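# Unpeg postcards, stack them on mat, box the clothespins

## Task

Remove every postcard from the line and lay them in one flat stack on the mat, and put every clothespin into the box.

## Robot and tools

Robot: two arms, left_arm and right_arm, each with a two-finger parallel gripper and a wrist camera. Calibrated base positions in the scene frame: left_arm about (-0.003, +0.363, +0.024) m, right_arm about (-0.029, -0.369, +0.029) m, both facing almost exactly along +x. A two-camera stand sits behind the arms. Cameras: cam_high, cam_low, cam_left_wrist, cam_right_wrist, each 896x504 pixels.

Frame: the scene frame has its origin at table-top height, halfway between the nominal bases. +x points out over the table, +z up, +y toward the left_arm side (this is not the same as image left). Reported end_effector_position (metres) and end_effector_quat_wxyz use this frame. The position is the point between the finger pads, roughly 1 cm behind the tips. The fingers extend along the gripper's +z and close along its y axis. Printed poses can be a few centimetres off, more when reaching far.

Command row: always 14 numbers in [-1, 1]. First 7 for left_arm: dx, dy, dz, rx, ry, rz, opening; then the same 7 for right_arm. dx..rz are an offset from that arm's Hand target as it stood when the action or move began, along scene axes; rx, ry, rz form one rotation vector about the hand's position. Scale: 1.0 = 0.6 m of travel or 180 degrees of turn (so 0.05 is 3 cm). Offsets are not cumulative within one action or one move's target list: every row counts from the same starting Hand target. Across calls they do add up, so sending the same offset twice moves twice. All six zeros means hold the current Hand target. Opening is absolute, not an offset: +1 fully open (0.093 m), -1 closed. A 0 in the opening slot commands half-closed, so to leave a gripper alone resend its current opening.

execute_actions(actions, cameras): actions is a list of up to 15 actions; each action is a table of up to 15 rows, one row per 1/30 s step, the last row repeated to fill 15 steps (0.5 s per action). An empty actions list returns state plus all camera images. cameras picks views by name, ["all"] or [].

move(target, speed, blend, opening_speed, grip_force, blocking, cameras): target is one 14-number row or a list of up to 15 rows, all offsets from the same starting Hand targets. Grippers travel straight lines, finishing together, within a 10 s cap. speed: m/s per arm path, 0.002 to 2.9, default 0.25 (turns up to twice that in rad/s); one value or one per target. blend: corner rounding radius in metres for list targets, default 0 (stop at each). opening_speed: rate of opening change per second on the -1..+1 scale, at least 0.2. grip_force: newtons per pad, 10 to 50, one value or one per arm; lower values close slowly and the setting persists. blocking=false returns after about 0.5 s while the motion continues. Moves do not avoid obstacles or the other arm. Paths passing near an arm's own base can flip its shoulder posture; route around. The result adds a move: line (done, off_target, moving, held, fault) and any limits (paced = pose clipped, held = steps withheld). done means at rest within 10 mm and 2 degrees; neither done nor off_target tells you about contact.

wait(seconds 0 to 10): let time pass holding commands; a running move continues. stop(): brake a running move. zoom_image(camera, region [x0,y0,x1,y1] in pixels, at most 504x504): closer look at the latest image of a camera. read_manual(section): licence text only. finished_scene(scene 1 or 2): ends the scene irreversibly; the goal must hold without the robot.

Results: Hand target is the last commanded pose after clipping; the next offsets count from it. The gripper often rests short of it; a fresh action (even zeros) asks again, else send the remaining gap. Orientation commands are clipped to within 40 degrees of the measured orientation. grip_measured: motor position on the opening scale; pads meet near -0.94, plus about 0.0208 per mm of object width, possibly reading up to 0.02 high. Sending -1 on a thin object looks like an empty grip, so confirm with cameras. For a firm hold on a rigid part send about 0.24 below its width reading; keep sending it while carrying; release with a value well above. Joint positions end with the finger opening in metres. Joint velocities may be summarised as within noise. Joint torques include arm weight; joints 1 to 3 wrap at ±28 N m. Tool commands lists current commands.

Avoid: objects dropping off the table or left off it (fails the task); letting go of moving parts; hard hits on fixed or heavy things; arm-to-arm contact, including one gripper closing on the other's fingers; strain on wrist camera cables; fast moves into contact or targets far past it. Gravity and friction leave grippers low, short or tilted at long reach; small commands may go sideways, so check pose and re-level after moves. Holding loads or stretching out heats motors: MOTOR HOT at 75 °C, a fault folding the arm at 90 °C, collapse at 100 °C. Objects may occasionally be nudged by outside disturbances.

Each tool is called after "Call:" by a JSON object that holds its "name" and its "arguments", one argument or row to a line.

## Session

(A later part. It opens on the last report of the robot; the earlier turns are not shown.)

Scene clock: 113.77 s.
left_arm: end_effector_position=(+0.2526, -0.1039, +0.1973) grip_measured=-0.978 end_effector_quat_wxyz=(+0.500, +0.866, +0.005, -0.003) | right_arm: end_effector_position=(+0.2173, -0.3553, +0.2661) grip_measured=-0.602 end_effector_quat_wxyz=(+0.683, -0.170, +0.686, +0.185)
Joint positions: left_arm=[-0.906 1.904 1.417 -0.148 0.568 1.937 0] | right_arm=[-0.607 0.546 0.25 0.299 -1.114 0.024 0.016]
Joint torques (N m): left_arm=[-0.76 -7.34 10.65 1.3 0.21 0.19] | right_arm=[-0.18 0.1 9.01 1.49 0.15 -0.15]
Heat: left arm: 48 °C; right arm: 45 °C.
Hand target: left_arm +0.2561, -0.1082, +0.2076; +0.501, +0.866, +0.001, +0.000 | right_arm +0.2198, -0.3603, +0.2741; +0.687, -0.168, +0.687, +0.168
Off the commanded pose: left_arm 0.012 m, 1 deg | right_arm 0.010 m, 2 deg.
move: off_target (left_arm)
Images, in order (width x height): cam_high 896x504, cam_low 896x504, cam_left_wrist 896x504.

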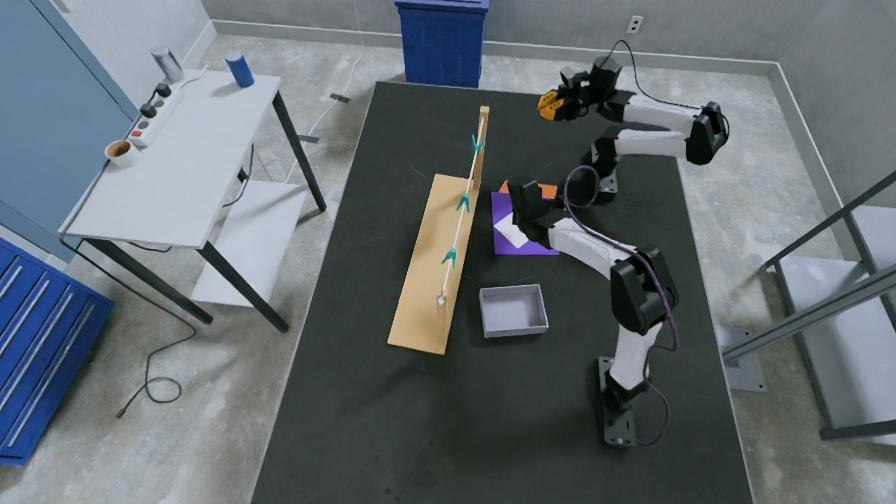

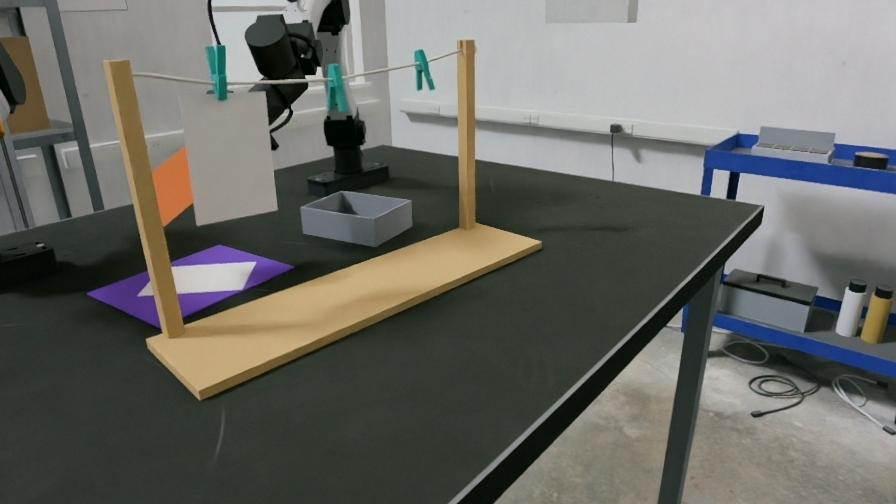

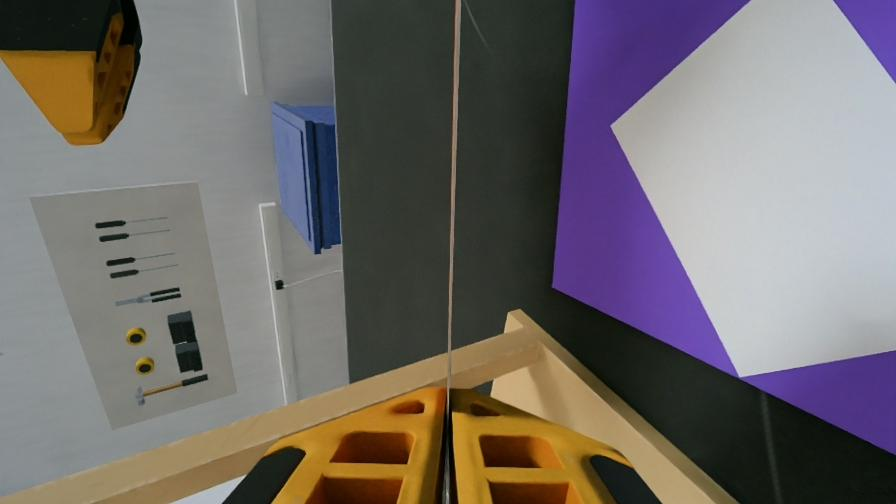

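Call:
{"name": "move", "arguments": {
  "target": [0.012,-0.045,-0.22,0,0,0,-1,0,0,0,0,0,0,-0.6],
  "speed": 0.15,
  "cameras": ["cam_high","cam_low"]
}}

Call:
{"name": "zoom_image", "arguments": {
  "camera": "cam_high",
  "region": [460, 150, 580, 300]
}}

Call:
{"name": "zoom_image", "arguments": {
  "camera": "cam_low",
  "region": [80, 140, 330, 340]
}}

Scene clock: 116.10 s.
left_arm: end_effector_position=(+0.2643, -0.1294, +0.0755) grip_measured=-0.978 end_effector_quat_wxyz=(+0.487, +0.873, +0.007, -0.007) | right_arm: end_effector_position=(+0.2173, -0.3553, +0.2661) grip_measured=-0.602 end_effector_quat_wxyz=(+0.683, -0.170, +0.686, +0.185)
Joint positions: left_arm=[-0.923 2.194 1.354 0.176 0.55 1.937 0] | right_arm=[-0.607 0.546 0.25 0.299 -1.114 0.024 0.016]
Joint torques (N m): left_arm=[-0.98 -8.35 4.89 2.21 0.19 0.02] | right_arm=[-0.18 0.08 9.01 1.48 0.16 -0.16]
Heat: left arm: 48 °C; right arm: 45 °C.
Hand target: left_arm +0.2633, -0.1352, +0.0756; +0.501, +0.866, +0.001, +0.000 | right_arm +0.2198, -0.3603, +0.2741; +0.687, -0.168, +0.687, +0.168
Off the commanded pose: left_arm 0.006 m, 2 deg | right_arm 0.010 m, 2 deg.
move: done
Images, in order (width x height): cam_high 896x504, cam_low 896x504.

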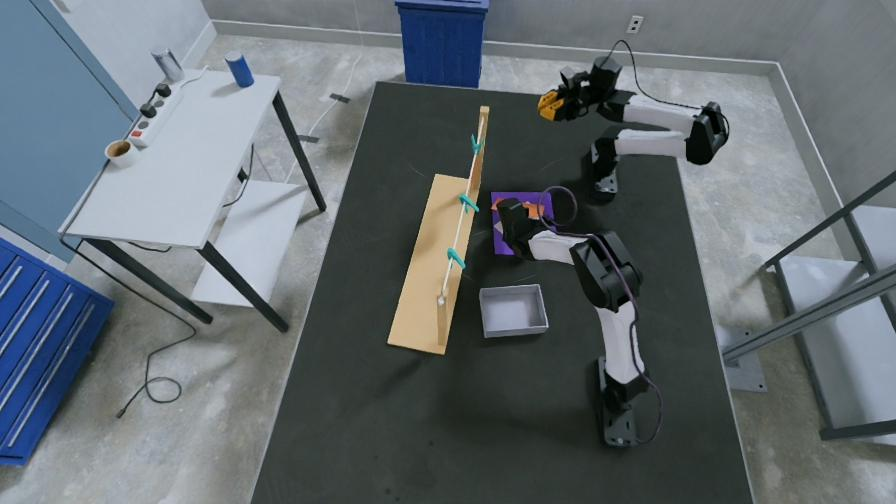

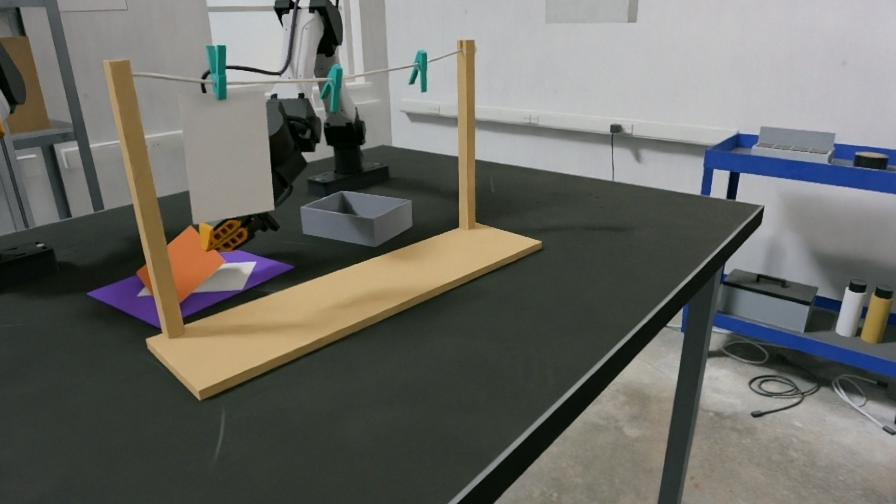

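Scaled by 3.360 from the camera's 896x504 image, which has a finer 1280x720 frame.

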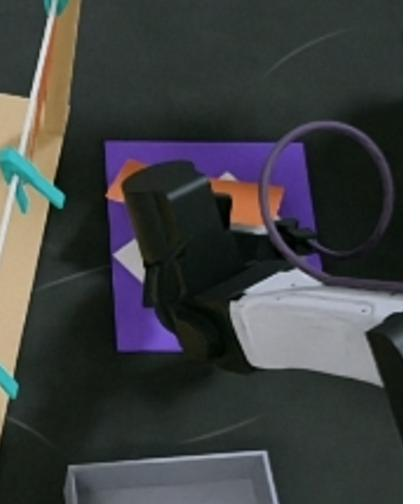

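Scaled by 2.016 from the camera's 896x504 image, which has a finer 1280x720 frame.

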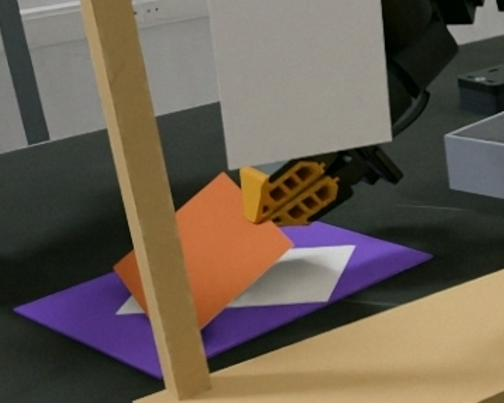

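Call:
{"name": "move", "arguments": {
  "target": [
    [-0.022,0,-0.04,0,0,0,-1,0,0,0,0,0,0,-0.6],
    [-0.022,0.0,-0.04,0,0,0,-0.6,0,0,0,0,0,0,-0.6],
    [-0.022,0.0,-0.045,0,0,0,-0.1,0,0,0,0,0,0,-0.6]
  ],
  "speed": 0.06,
  "opening_speed": 0.8,
  "cameras": ["cam_high","cam_low"]
}}

Call:
{"name": "zoom_image", "arguments": {
  "camera": "cam_low",
  "region": [80, 140, 330, 340]
}}

Scene clock: 120.73 s.
left_arm: end_effector_position=(+0.2564, -0.1303, +0.0499) grip_measured=-0.102 end_effector_quat_wxyz=(+0.493, +0.870, +0.001, +0.004) | right_arm: end_effector_position=(+0.2173, -0.3553, +0.2661) grip_measured=-0.602 end_effector_quat_wxyz=(+0.683, -0.170, +0.686, +0.185)
Joint positions: left_arm=[-0.941 2.239 1.286 0.317 0.527 1.934 0.04] | right_arm=[-0.607 0.546 0.25 0.299 -1.114 0.024 0.016]
Joint torques (N m): left_arm=[-1.02 -8.47 4.64 2 0.19 -0.15] | right_arm=[-0.16 0.08 8.98 1.48 0.17 -0.14]
Heat: left arm: 47 °C; right arm: 46 °C.
Hand target: left_arm +0.2501, -0.1352, +0.0486; +0.501, +0.866, +0.001, +0.000 | right_arm +0.2198, -0.3603, +0.2741; +0.687, -0.168, +0.687, +0.168
Off the commanded pose: left_arm 0.008 m, 1 deg | right_arm 0.010 m, 2 deg.
move: done; target 2's new opening was sent with left_arm's hand 0.014 m and 1 deg from that target
Images, in order (width x height): cam_high 896x504, cam_low 896x504.

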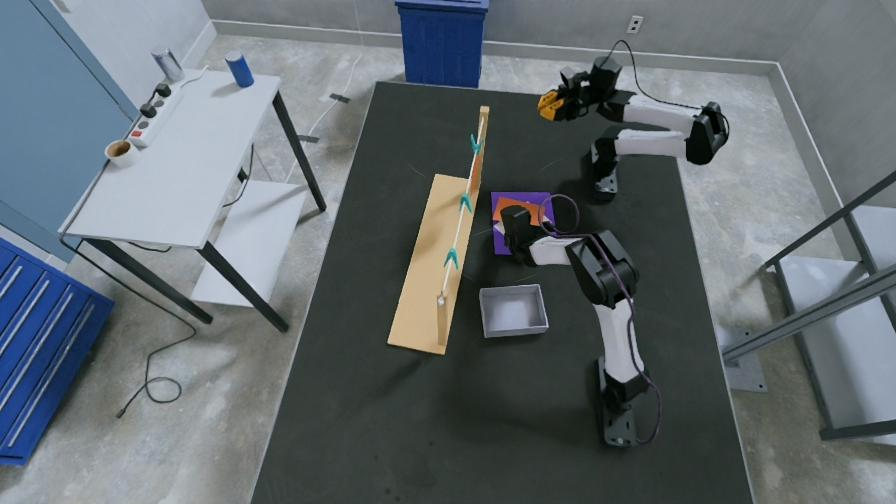

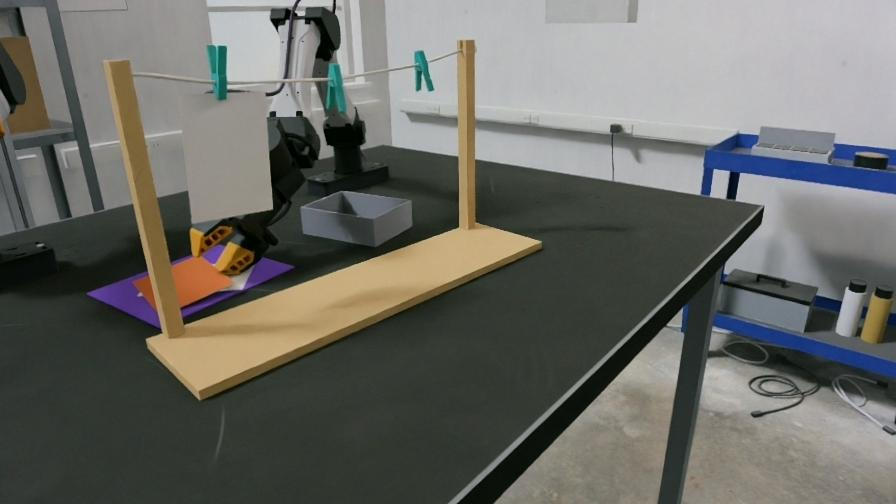

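Scaled by 2.016 from the camera's 896x504 image, which has a finer 1280x720 frame.

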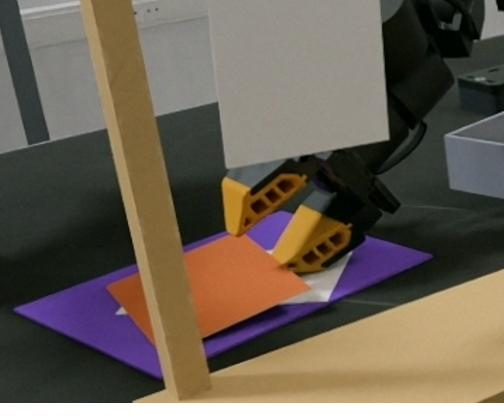

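Call:
{"name": "move", "arguments": {
  "target": [
    [0,0.13,0.01,0,0,0,-0.1,0,0,0,0,0,0,-0.6],
    [0,0.16,0.15,0,0,0,-0.1,0,0,0,0,0,0,-0.6]
  ],
  "speed": [0.7,0.3],
  "blend": [0.02,0],
  "cameras": ["cam_high","cam_low"]
}}

Call:
{"name": "zoom_image", "arguments": {
  "camera": "cam_high",
  "region": [460, 150, 580, 300]
}}

Call:
{"name": "zoom_image", "arguments": {
  "camera": "cam_low",
  "region": [80, 140, 330, 340]
}}

Scene clock: 122.67 s.
left_arm: end_effector_position=(+0.2495, -0.0353, +0.1190) grip_measured=-0.102 end_effector_quat_wxyz=(+0.487, +0.873, +0.014, +0.006) | right_arm: end_effector_position=(+0.2173, -0.3553, +0.2661) grip_measured=-0.602 end_effector_quat_wxyz=(+0.683, -0.170, +0.686, +0.185)
Joint positions: left_arm=[-0.806 1.832 1.013 0.122 0.613 2.017 0.04] | right_arm=[-0.607 0.546 0.25 0.299 -1.114 0.024 0.016]
Joint torques (N m): left_arm=[0.2 -8.29 8.83 1.21 0.68 0.17] | right_arm=[-0.2 0.12 8.95 1.48 0.15 -0.15]
Heat: left arm: 47 °C; right arm: 46 °C.
Hand target: left_arm +0.2501, -0.0392, +0.1386; +0.501, +0.866, +0.001, +0.000 | right_arm +0.2198, -0.3603, +0.2741; +0.687, -0.168, +0.687, +0.168
Off the commanded pose: left_arm 0.020 m, 2 deg | right_arm 0.010 m, 2 deg.
move: off_target (left_arm)
Images, in order (width x height): cam_high 896x504, cam_low 896x504.

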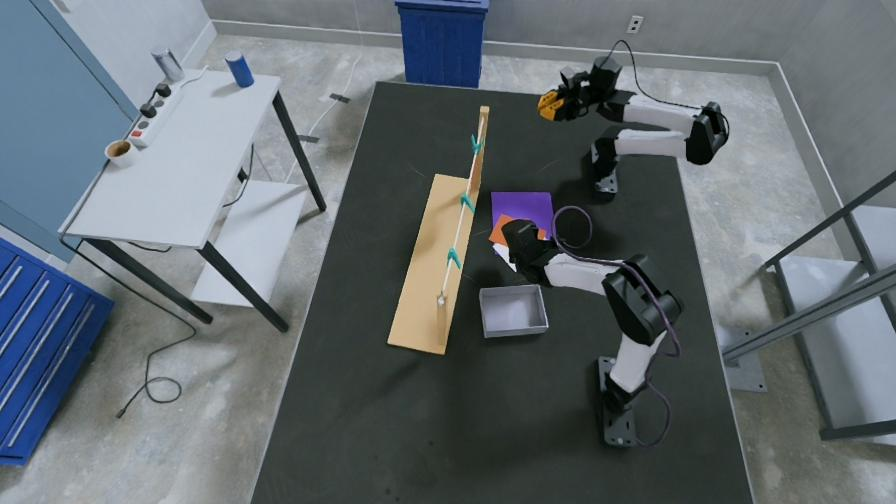

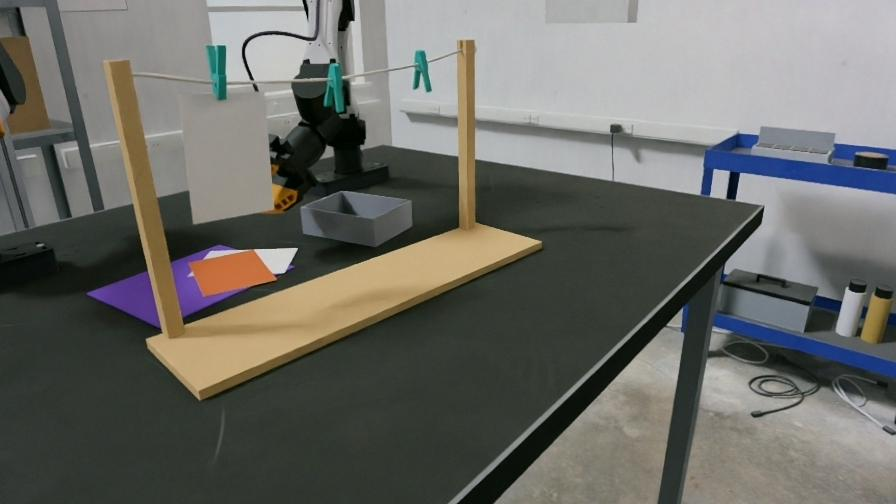

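Scaled by 3.360 from the camera's 896x504 image, which has a finer 1280x720 frame.

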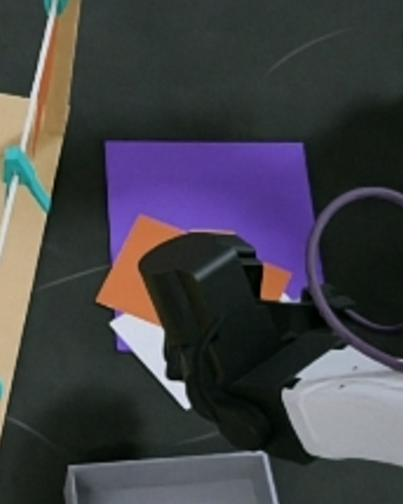

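Scaled by 2.016 from the camera's 896x504 image, which has a finer 1280x720 frame.

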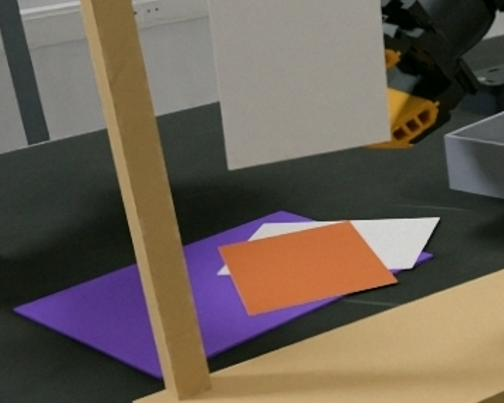

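Call:
{"name": "move", "arguments": {
  "target": [-0.06,0.25,0.2,0,0.415,0.55,-1,0,0,0,0,0,0,-0.6],
  "cameras": ["cam_high","cam_left_wrist"]
}}

Call:
{"name": "zoom_image", "arguments": {
  "camera": "cam_high",
  "region": [460, 180, 580, 330]
}}

Scene clock: 128.20 s.
left_arm: end_effector_position=(+0.2091, +0.1079, +0.2459) grip_measured=-0.978 end_effector_quat_wxyz=(+0.229, +0.421, +0.871, -0.108) | right_arm: end_effector_position=(+0.2173, -0.3553, +0.2661) grip_measured=-0.602 end_effector_quat_wxyz=(+0.683, -0.170, +0.686, +0.185)
Joint positions: left_arm=[-0.881 1.374 1.375 -1.061 0.007 0.023 0] | right_arm=[-0.607 0.546 0.25 0.299 -1.114 0.024 0.016]
Joint torques (N m): left_arm=[0.25 -3.3 10.14 0.93 -0.1 -0.07] | right_arm=[-0.16 0.09 8.96 1.48 0.17 -0.14]
Heat: left arm: 48 °C; right arm: 46 °C.
Hand target: left_arm +0.2141, +0.1108, +0.2586; +0.235, +0.406, +0.877, -0.108 | right_arm +0.2198, -0.3603, +0.2741; +0.687, -0.168, +0.687, +0.168
Off the commanded pose: left_arm 0.014 m, 2 deg | right_arm 0.010 m, 2 deg.
move: off_target (left_arm)
Images, in order (width x height): cam_high 896x504, cam_left_wrist 896x504.

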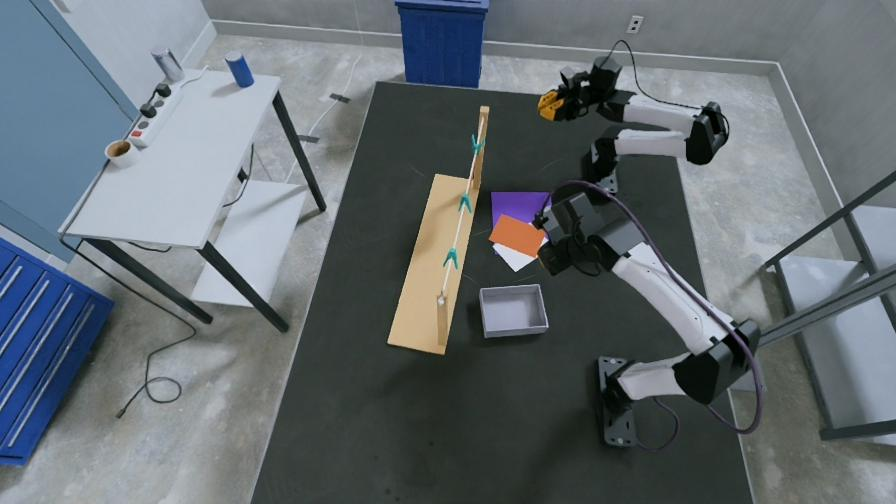

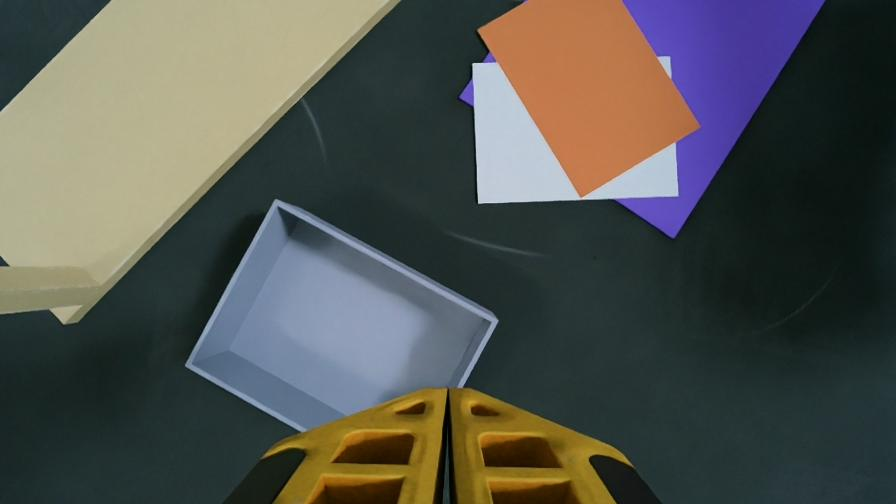

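Scaled by 3.360 from the camera's 896x504 image, which has a finer 1280x720 frame.

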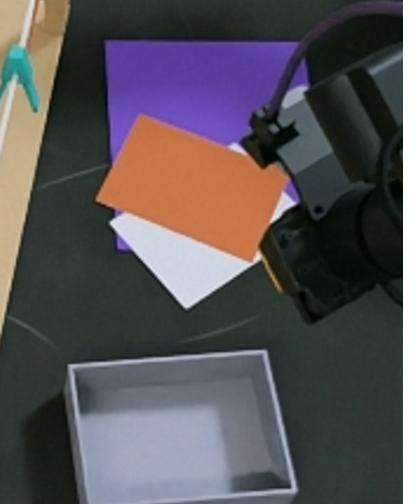

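Call:
{"name": "move", "arguments": {
  "target": [0.04,-0.333,-0.333,0,0,0,-1,0,0,0,0,0,0,-0.6],
  "cameras": ["cam_high","cam_left_wrist"]
}}

Call:
{"name": "zoom_image", "arguments": {
  "camera": "cam_high",
  "region": [460, 180, 580, 330]
}}

Scene clock: 130.70 s.
left_arm: end_effector_position=(+0.2218, -0.0668, +0.0425) grip_measured=-0.978 end_effector_quat_wxyz=(+0.194, +0.424, +0.881, -0.086) | right_arm: end_effector_position=(+0.2173, -0.3553, +0.2661) grip_measured=-0.602 end_effector_quat_wxyz=(+0.683, -0.170, +0.686, +0.185)
Joint positions: left_arm=[-1.133 2.113 1.463 -0.505 -0.107 -0.208 0] | right_arm=[-0.607 0.546 0.25 0.299 -1.114 0.024 0.016]
Joint torques (N m): left_arm=[-0.69 -7.97 9.43 1.6 -0.3 -0.07] | right_arm=[-0.17 0.14 8.99 1.48 0.14 -0.14]
Heat: left arm: 48 °C; right arm: 46 °C.
Hand target: left_arm +0.2381, -0.0890, +0.0588; +0.235, +0.406, +0.877, -0.108 | right_arm +0.2198, -0.3603, +0.2741; +0.687, -0.168, +0.687, +0.168
Off the commanded pose: left_arm 0.032 m, 6 deg | right_arm 0.010 m, 2 deg.
move: off_target (left_arm)
Images, in order (width x height): cam_high 896x504, cam_left_wrist 896x504.

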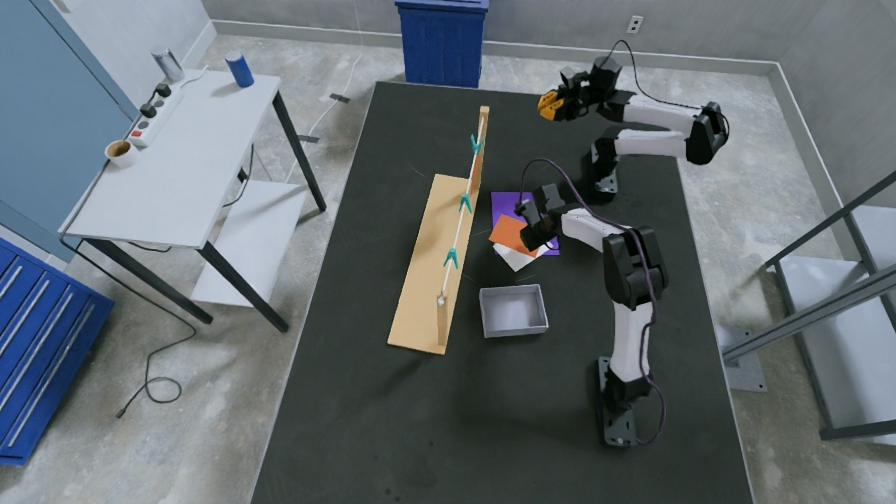

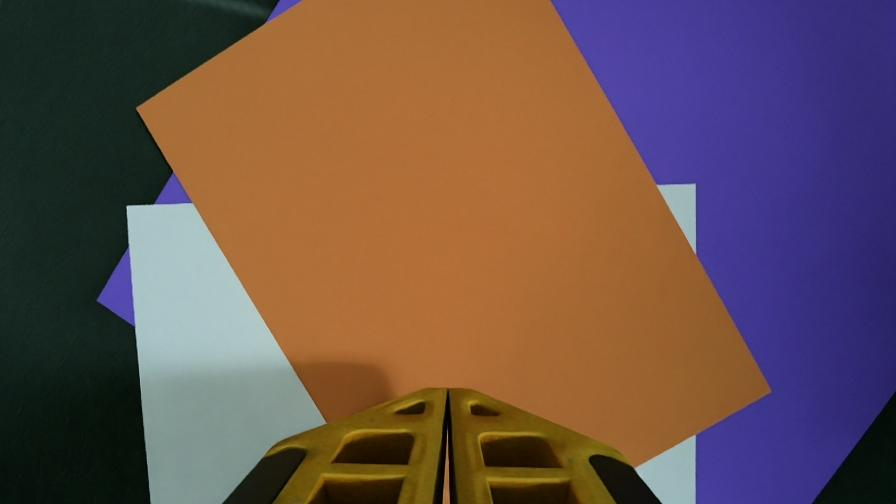

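Scaled by 3.360 from the camera's 896x504 image, which has a finer 1280x720 frame.

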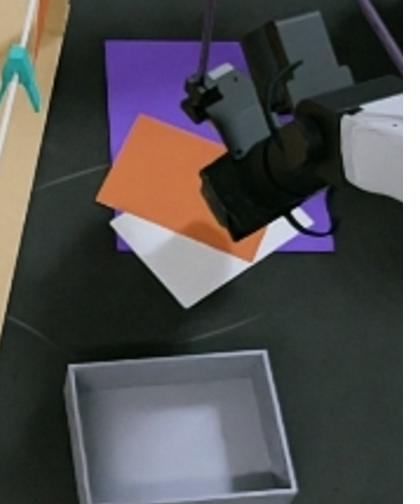

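Call:
{"name": "move", "arguments": {
  "target": [
    [0,0,-0.085,0,0,0,-1,0,0,0,0,0,0,-0.6],
    [-0.01,-0.095,-0.085,0,0,0,-1,0,0,0,0,0,0,-0.6]
  ],
  "speed": 0.1,
  "cameras": ["cam_high","cam_left_wrist"]
}}

Call:
{"name": "zoom_image", "arguments": {
  "camera": "cam_high",
  "region": [460, 180, 580, 330]
}}

Scene clock: 133.27 s.
left_arm: end_effector_position=(+0.2444, -0.1524, +0.0273) grip_measured=-0.978 end_effector_quat_wxyz=(+0.269, +0.399, +0.867, -0.128) | right_arm: end_effector_position=(+0.2173, -0.3553, +0.2661) grip_measured=-0.602 end_effector_quat_wxyz=(+0.683, -0.170, +0.686, +0.185)
Joint positions: left_arm=[-1.179 2.354 1.717 -0.35 -0.166 -0.26 0] | right_arm=[-0.607 0.546 0.25 0.299 -1.114 0.024 0.016]
Joint torques (N m): left_arm=[-0.91 -7.83 7.9 0.68 -0.11 -0.1] | right_arm=[-0.23 0.13 8.98 1.47 0.16 -0.14]
Heat: left arm: 48 °C; right arm: 46 °C.
Hand target: left_arm +0.2321, -0.1460, +0.0078; +0.235, +0.406, +0.877, -0.108 | right_arm +0.2198, -0.3603, +0.2741; +0.687, -0.168, +0.687, +0.168
Off the commanded pose: left_arm 0.024 m, 5 deg | right_arm 0.010 m, 2 deg.
move: off_target (left_arm)
Images, in order (width x height): cam_high 896x504, cam_left_wrist 896x504.

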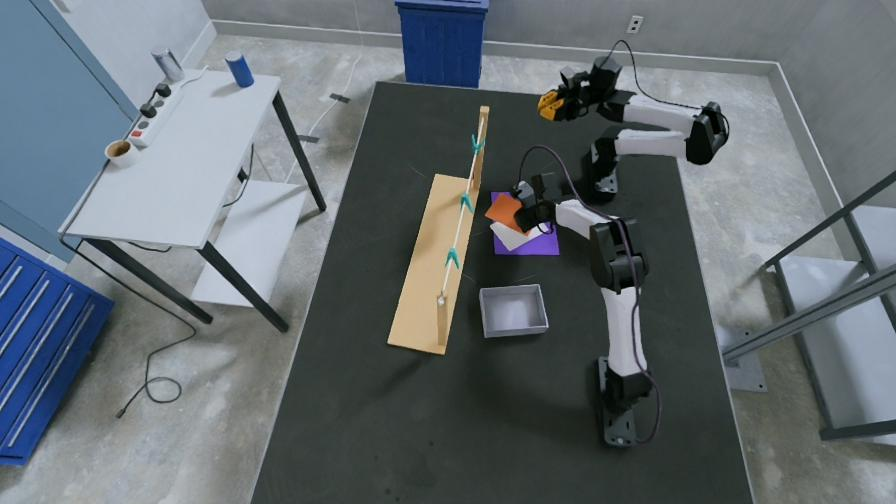

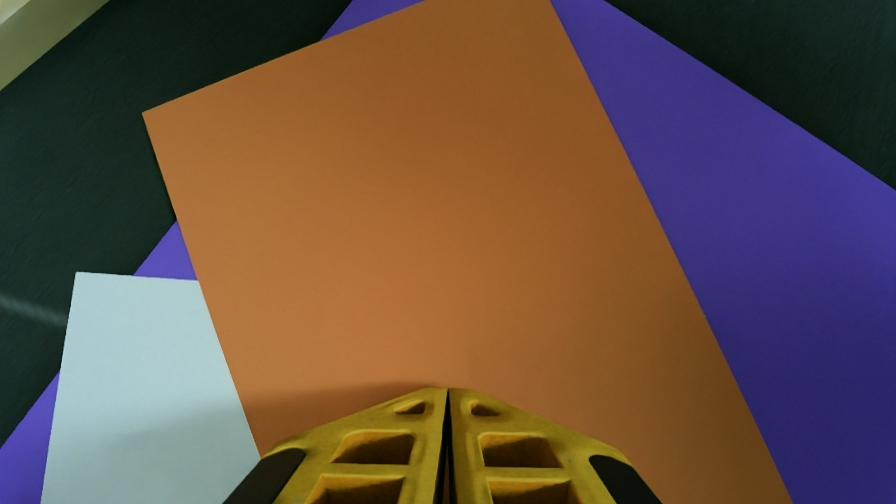

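Scaled by 3.360 from the camera's 896x504 image, which has a finer 1280x720 frame.

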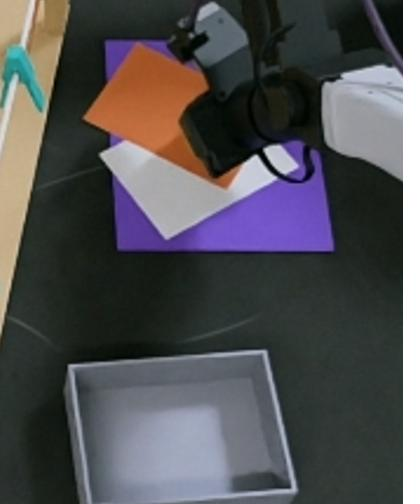

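Call:
{"name": "move", "arguments": {
  "target": [-0.04,0,0,0,0,0,-1,0,0,0,0,0,0,-0.6],
  "speed": 0.1,
  "cameras": ["cam_high"]
}}

Call:
{"name": "zoom_image", "arguments": {
  "camera": "cam_high",
  "region": [460, 180, 580, 330]
}}

Scene clock: 134.87 s.
left_arm: end_effector_position=(+0.2224, -0.1615, +0.0274) grip_measured=-0.978 end_effector_quat_wxyz=(+0.268, +0.399, +0.867, -0.132) | right_arm: end_effector_position=(+0.2173, -0.3553, +0.2661) grip_measured=-0.602 end_effector_quat_wxyz=(+0.683, -0.170, +0.686, +0.185)
Joint positions: left_arm=[-1.226 2.354 1.717 -0.354 -0.186 -0.303 0] | right_arm=[-0.607 0.546 0.25 0.299 -1.114 0.024 0.016]
Joint torques (N m): left_arm=[-0.96 -9.87 4.34 0.78 -0.13 -0.08] | right_arm=[-0.14 0.14 8.99 1.48 0.17 -0.15]
Heat: left arm: 48 °C; right arm: 46 °C.
Hand target: left_arm +0.2081, -0.1460, +0.0078; +0.235, +0.406, +0.877, -0.108 | right_arm +0.2198, -0.3603, +0.2741; +0.687, -0.168, +0.687, +0.168
Off the commanded pose: left_arm 0.029 m, 5 deg | right_arm 0.010 m, 2 deg.
move: off_target (left_arm)
Images, in order (width x height): cam_high 896x504.

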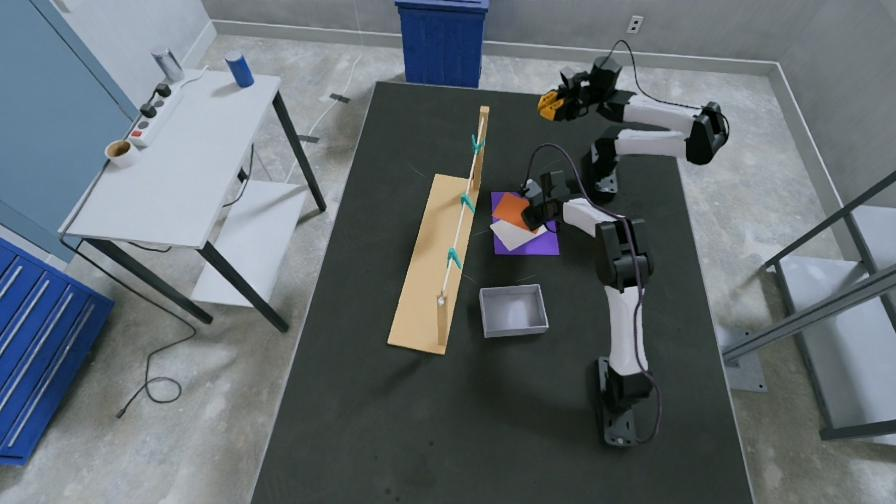

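Scaled by 3.360 from the camera's 896x504 image, which has a finer 1280x720 frame.

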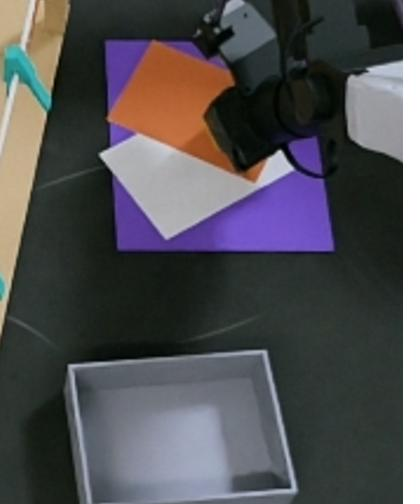

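Call:
{"name": "move", "arguments": {
  "target": [
    [0.02,-0.02,0.08,0,0,0,-1,0,0,0,0,0,0,-0.6],
    [0,0.35,0.38,0,0,0,-1,0,0,0,0,0,0,-0.6]
  ],
  "speed": 0.3,
  "blend": [0.03,0],
  "cameras": ["cam_high","cam_left_wrist"]
}}

Call:
{"name": "zoom_image", "arguments": {
  "camera": "cam_high",
  "region": [430, 90, 560, 220]
}}

Scene clock: 137.80 s.
left_arm: end_effector_position=(+0.2131, +0.0571, +0.2343) grip_measured=-0.978 end_effector_quat_wxyz=(+0.242, +0.401, +0.877, -0.112) | right_arm: end_effector_position=(+0.2173, -0.3553, +0.2661) grip_measured=-0.602 end_effector_quat_wxyz=(+0.683, -0.170, +0.686, +0.185)
Joint positions: left_arm=[-0.992 1.503 1.426 -0.958 -0.064 -0.111 0] | right_arm=[-0.607 0.546 0.25 0.299 -1.114 0.024 0.016]
Joint torques (N m): left_arm=[-0.14 -6.02 6.3 0.98 0.03 0.23] | right_arm=[-0.2 0.13 8.94 1.48 0.16 -0.13]
Heat: left arm: 48 °C; right arm: 46 °C.
Hand target: left_arm +0.2081, +0.0640, +0.2358; +0.235, +0.406, +0.877, -0.108 | right_arm +0.2198, -0.3603, +0.2741; +0.687, -0.168, +0.687, +0.168
Off the commanded pose: left_arm 0.009 m, 1 deg | right_arm 0.010 m, 2 deg.
move: done; blend cut to 0.0249 m at target 1
Images, in order (width x height): cam_high 896x504, cam_left_wrist 896x504.

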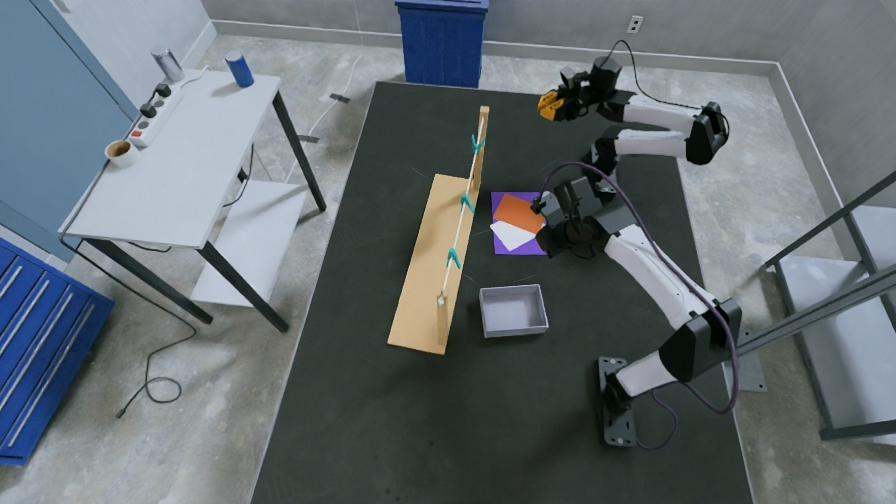

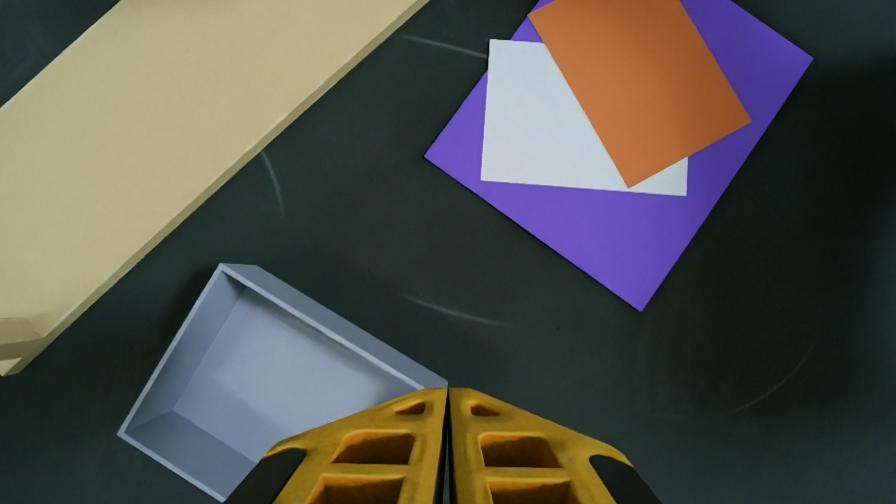

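Scaled by 3.877 from the camera's 896x504 image, which has a finer 1280x720 frame.

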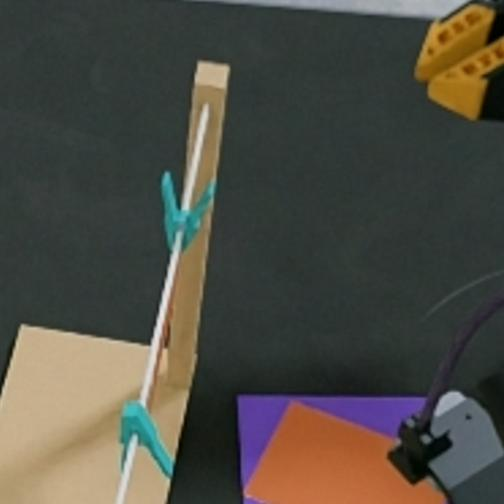

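Call:
{"name": "move", "arguments": {
  "target": [0.137,-0.04,0.0,-0.255,-0.214,-0.001,-0.1,0,0,0,0,0,0,-0.6],
  "cameras": ["cam_high","cam_left_wrist","cam_low"]
}}

Scene clock: 141.83 s.
left_arm: end_effector_position=(+0.2900, +0.0403, +0.2198) grip_measured=-0.102 end_effector_quat_wxyz=(+0.613, +0.300, +0.671, -0.289) | right_arm: end_effector_position=(+0.2173, -0.3553, +0.2661) grip_measured=-0.602 end_effector_quat_wxyz=(+0.683, -0.170, +0.686, +0.185)
Joint positions: left_arm=[-0.824 1.498 0.562 0.854 0.042 -0.016 0.04] | right_arm=[-0.607 0.546 0.25 0.299 -1.114 0.024 0.016]
Joint torques (N m): left_arm=[0.17 -3.92 5.29 2.9 0.07 0.18] | right_arm=[-0.17 0.13 9.01 1.48 0.16 -0.14]
Heat: left arm: 48 °C; right arm: 46 °C.
Hand target: left_arm +0.2903, +0.0400, +0.2358; +0.640, +0.297, +0.642, -0.299 | right_arm +0.2198, -0.3603, +0.2741; +0.687, -0.168, +0.687, +0.168
Off the commanded pose: left_arm 0.016 m, 5 deg | right_arm 0.010 m, 2 deg.
move: off_target (left_arm)
Images, in order (width x height): cam_high 896x504, cam_low 896x504, cam_left_wrist 896x504.

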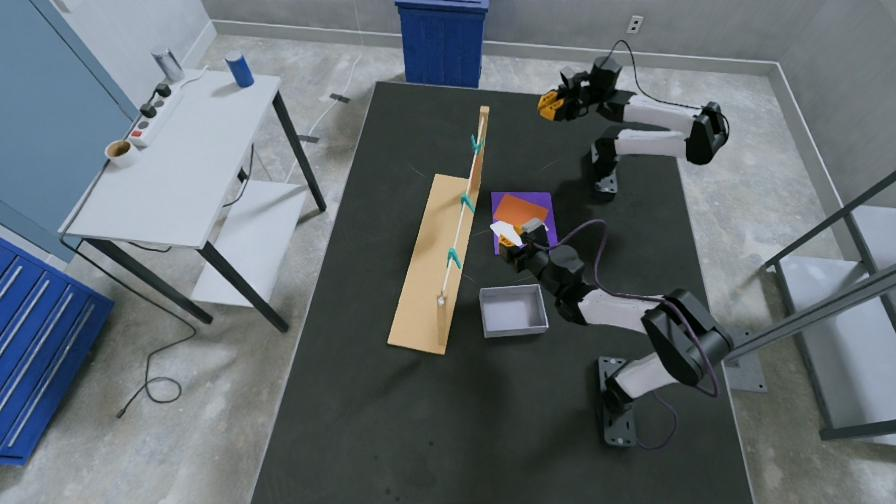

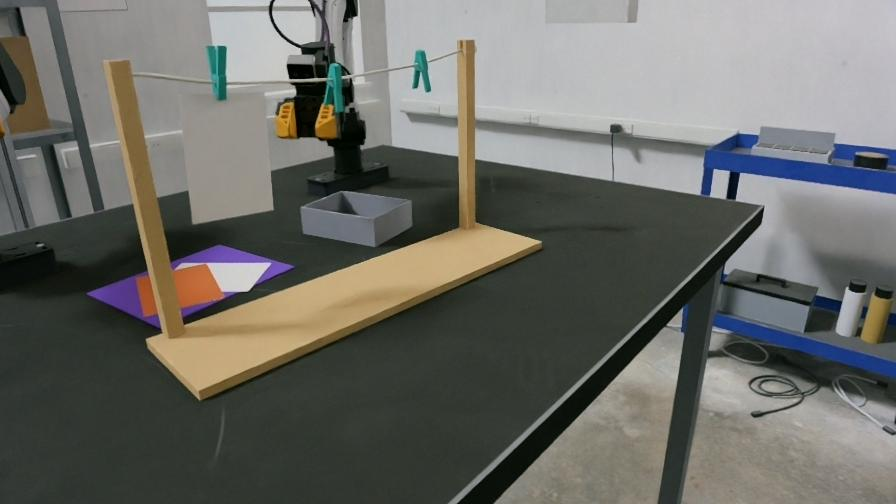

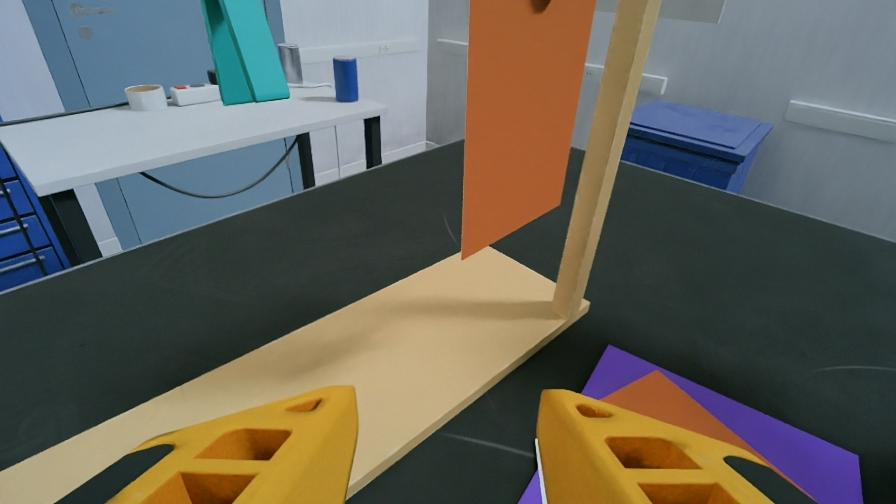

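Call:
{"name": "move", "arguments": {
  "target": [0.1,-0.135,0.0,0,0,0,-0.1,0,0,0,0,0,0,-0.6],
  "speed": 0.15,
  "cameras": ["cam_high","cam_left_wrist","cam_low"]
}}

Scene clock: 143.73 s.
left_arm: end_effector_position=(+0.3478, -0.0303, +0.2124) grip_measured=-0.102 end_effector_quat_wxyz=(+0.617, +0.300, +0.668, -0.290) | right_arm: end_effector_position=(+0.2173, -0.3553, +0.2661) grip_measured=-0.602 end_effector_quat_wxyz=(+0.683, -0.170, +0.686, +0.185)
Joint positions: left_arm=[-0.841 1.848 0.909 0.867 0.025 -0.016 0.04] | right_arm=[-0.607 0.546 0.25 0.299 -1.114 0.024 0.016]
Joint torques (N m): left_arm=[-0.96 -6.32 9.48 2.39 -0.11 0.17] | right_arm=[-0.16 0.16 8.98 1.46 0.17 -0.15]
Heat: left arm: 48 °C; right arm: 46 °C.
Hand target: left_arm +0.3503, -0.0410, +0.2358; +0.640, +0.297, +0.642, -0.299 | right_arm +0.2198, -0.3603, +0.2741; +0.687, -0.168, +0.687, +0.168
Off the commanded pose: left_arm 0.026 m, 4 deg | right_arm 0.010 m, 2 deg.
move: off_target (left_arm)
Images, in order (width x height): cam_high 896x504, cam_low 896x504, cam_left_wrist 896x504.

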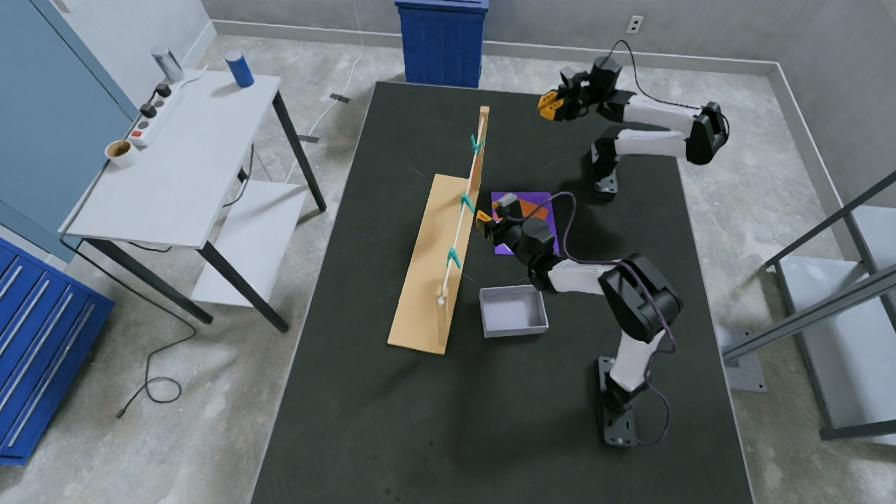

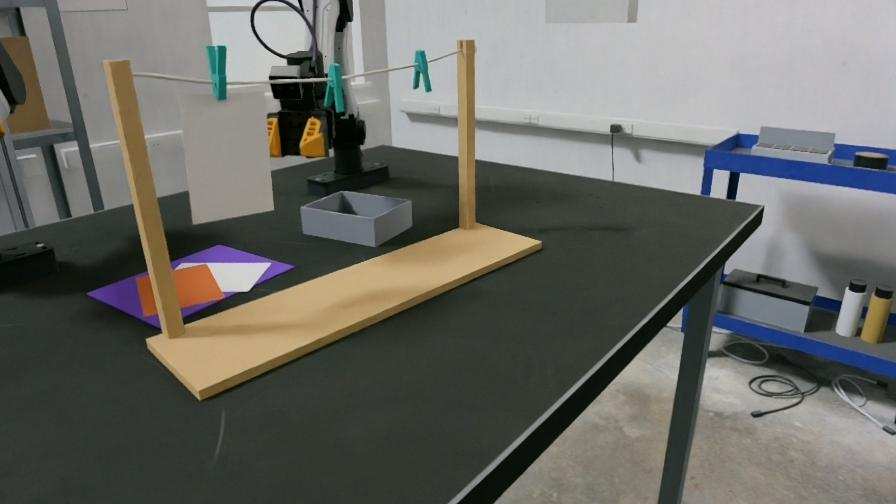

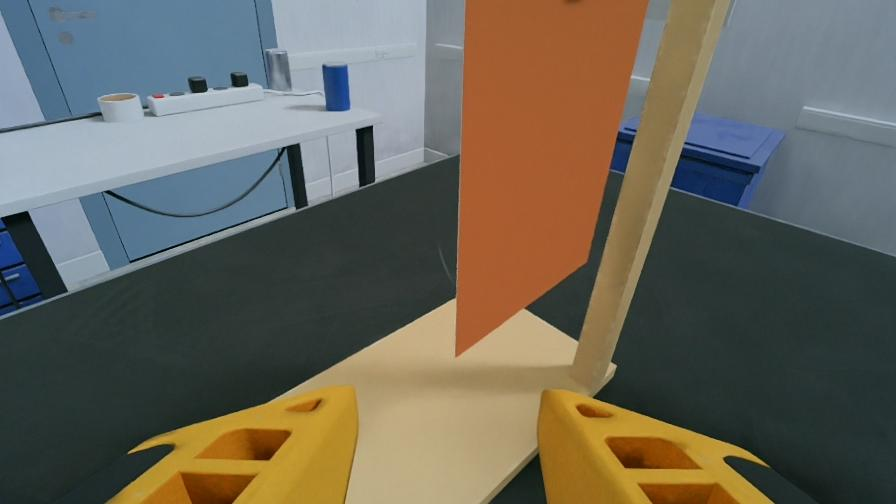

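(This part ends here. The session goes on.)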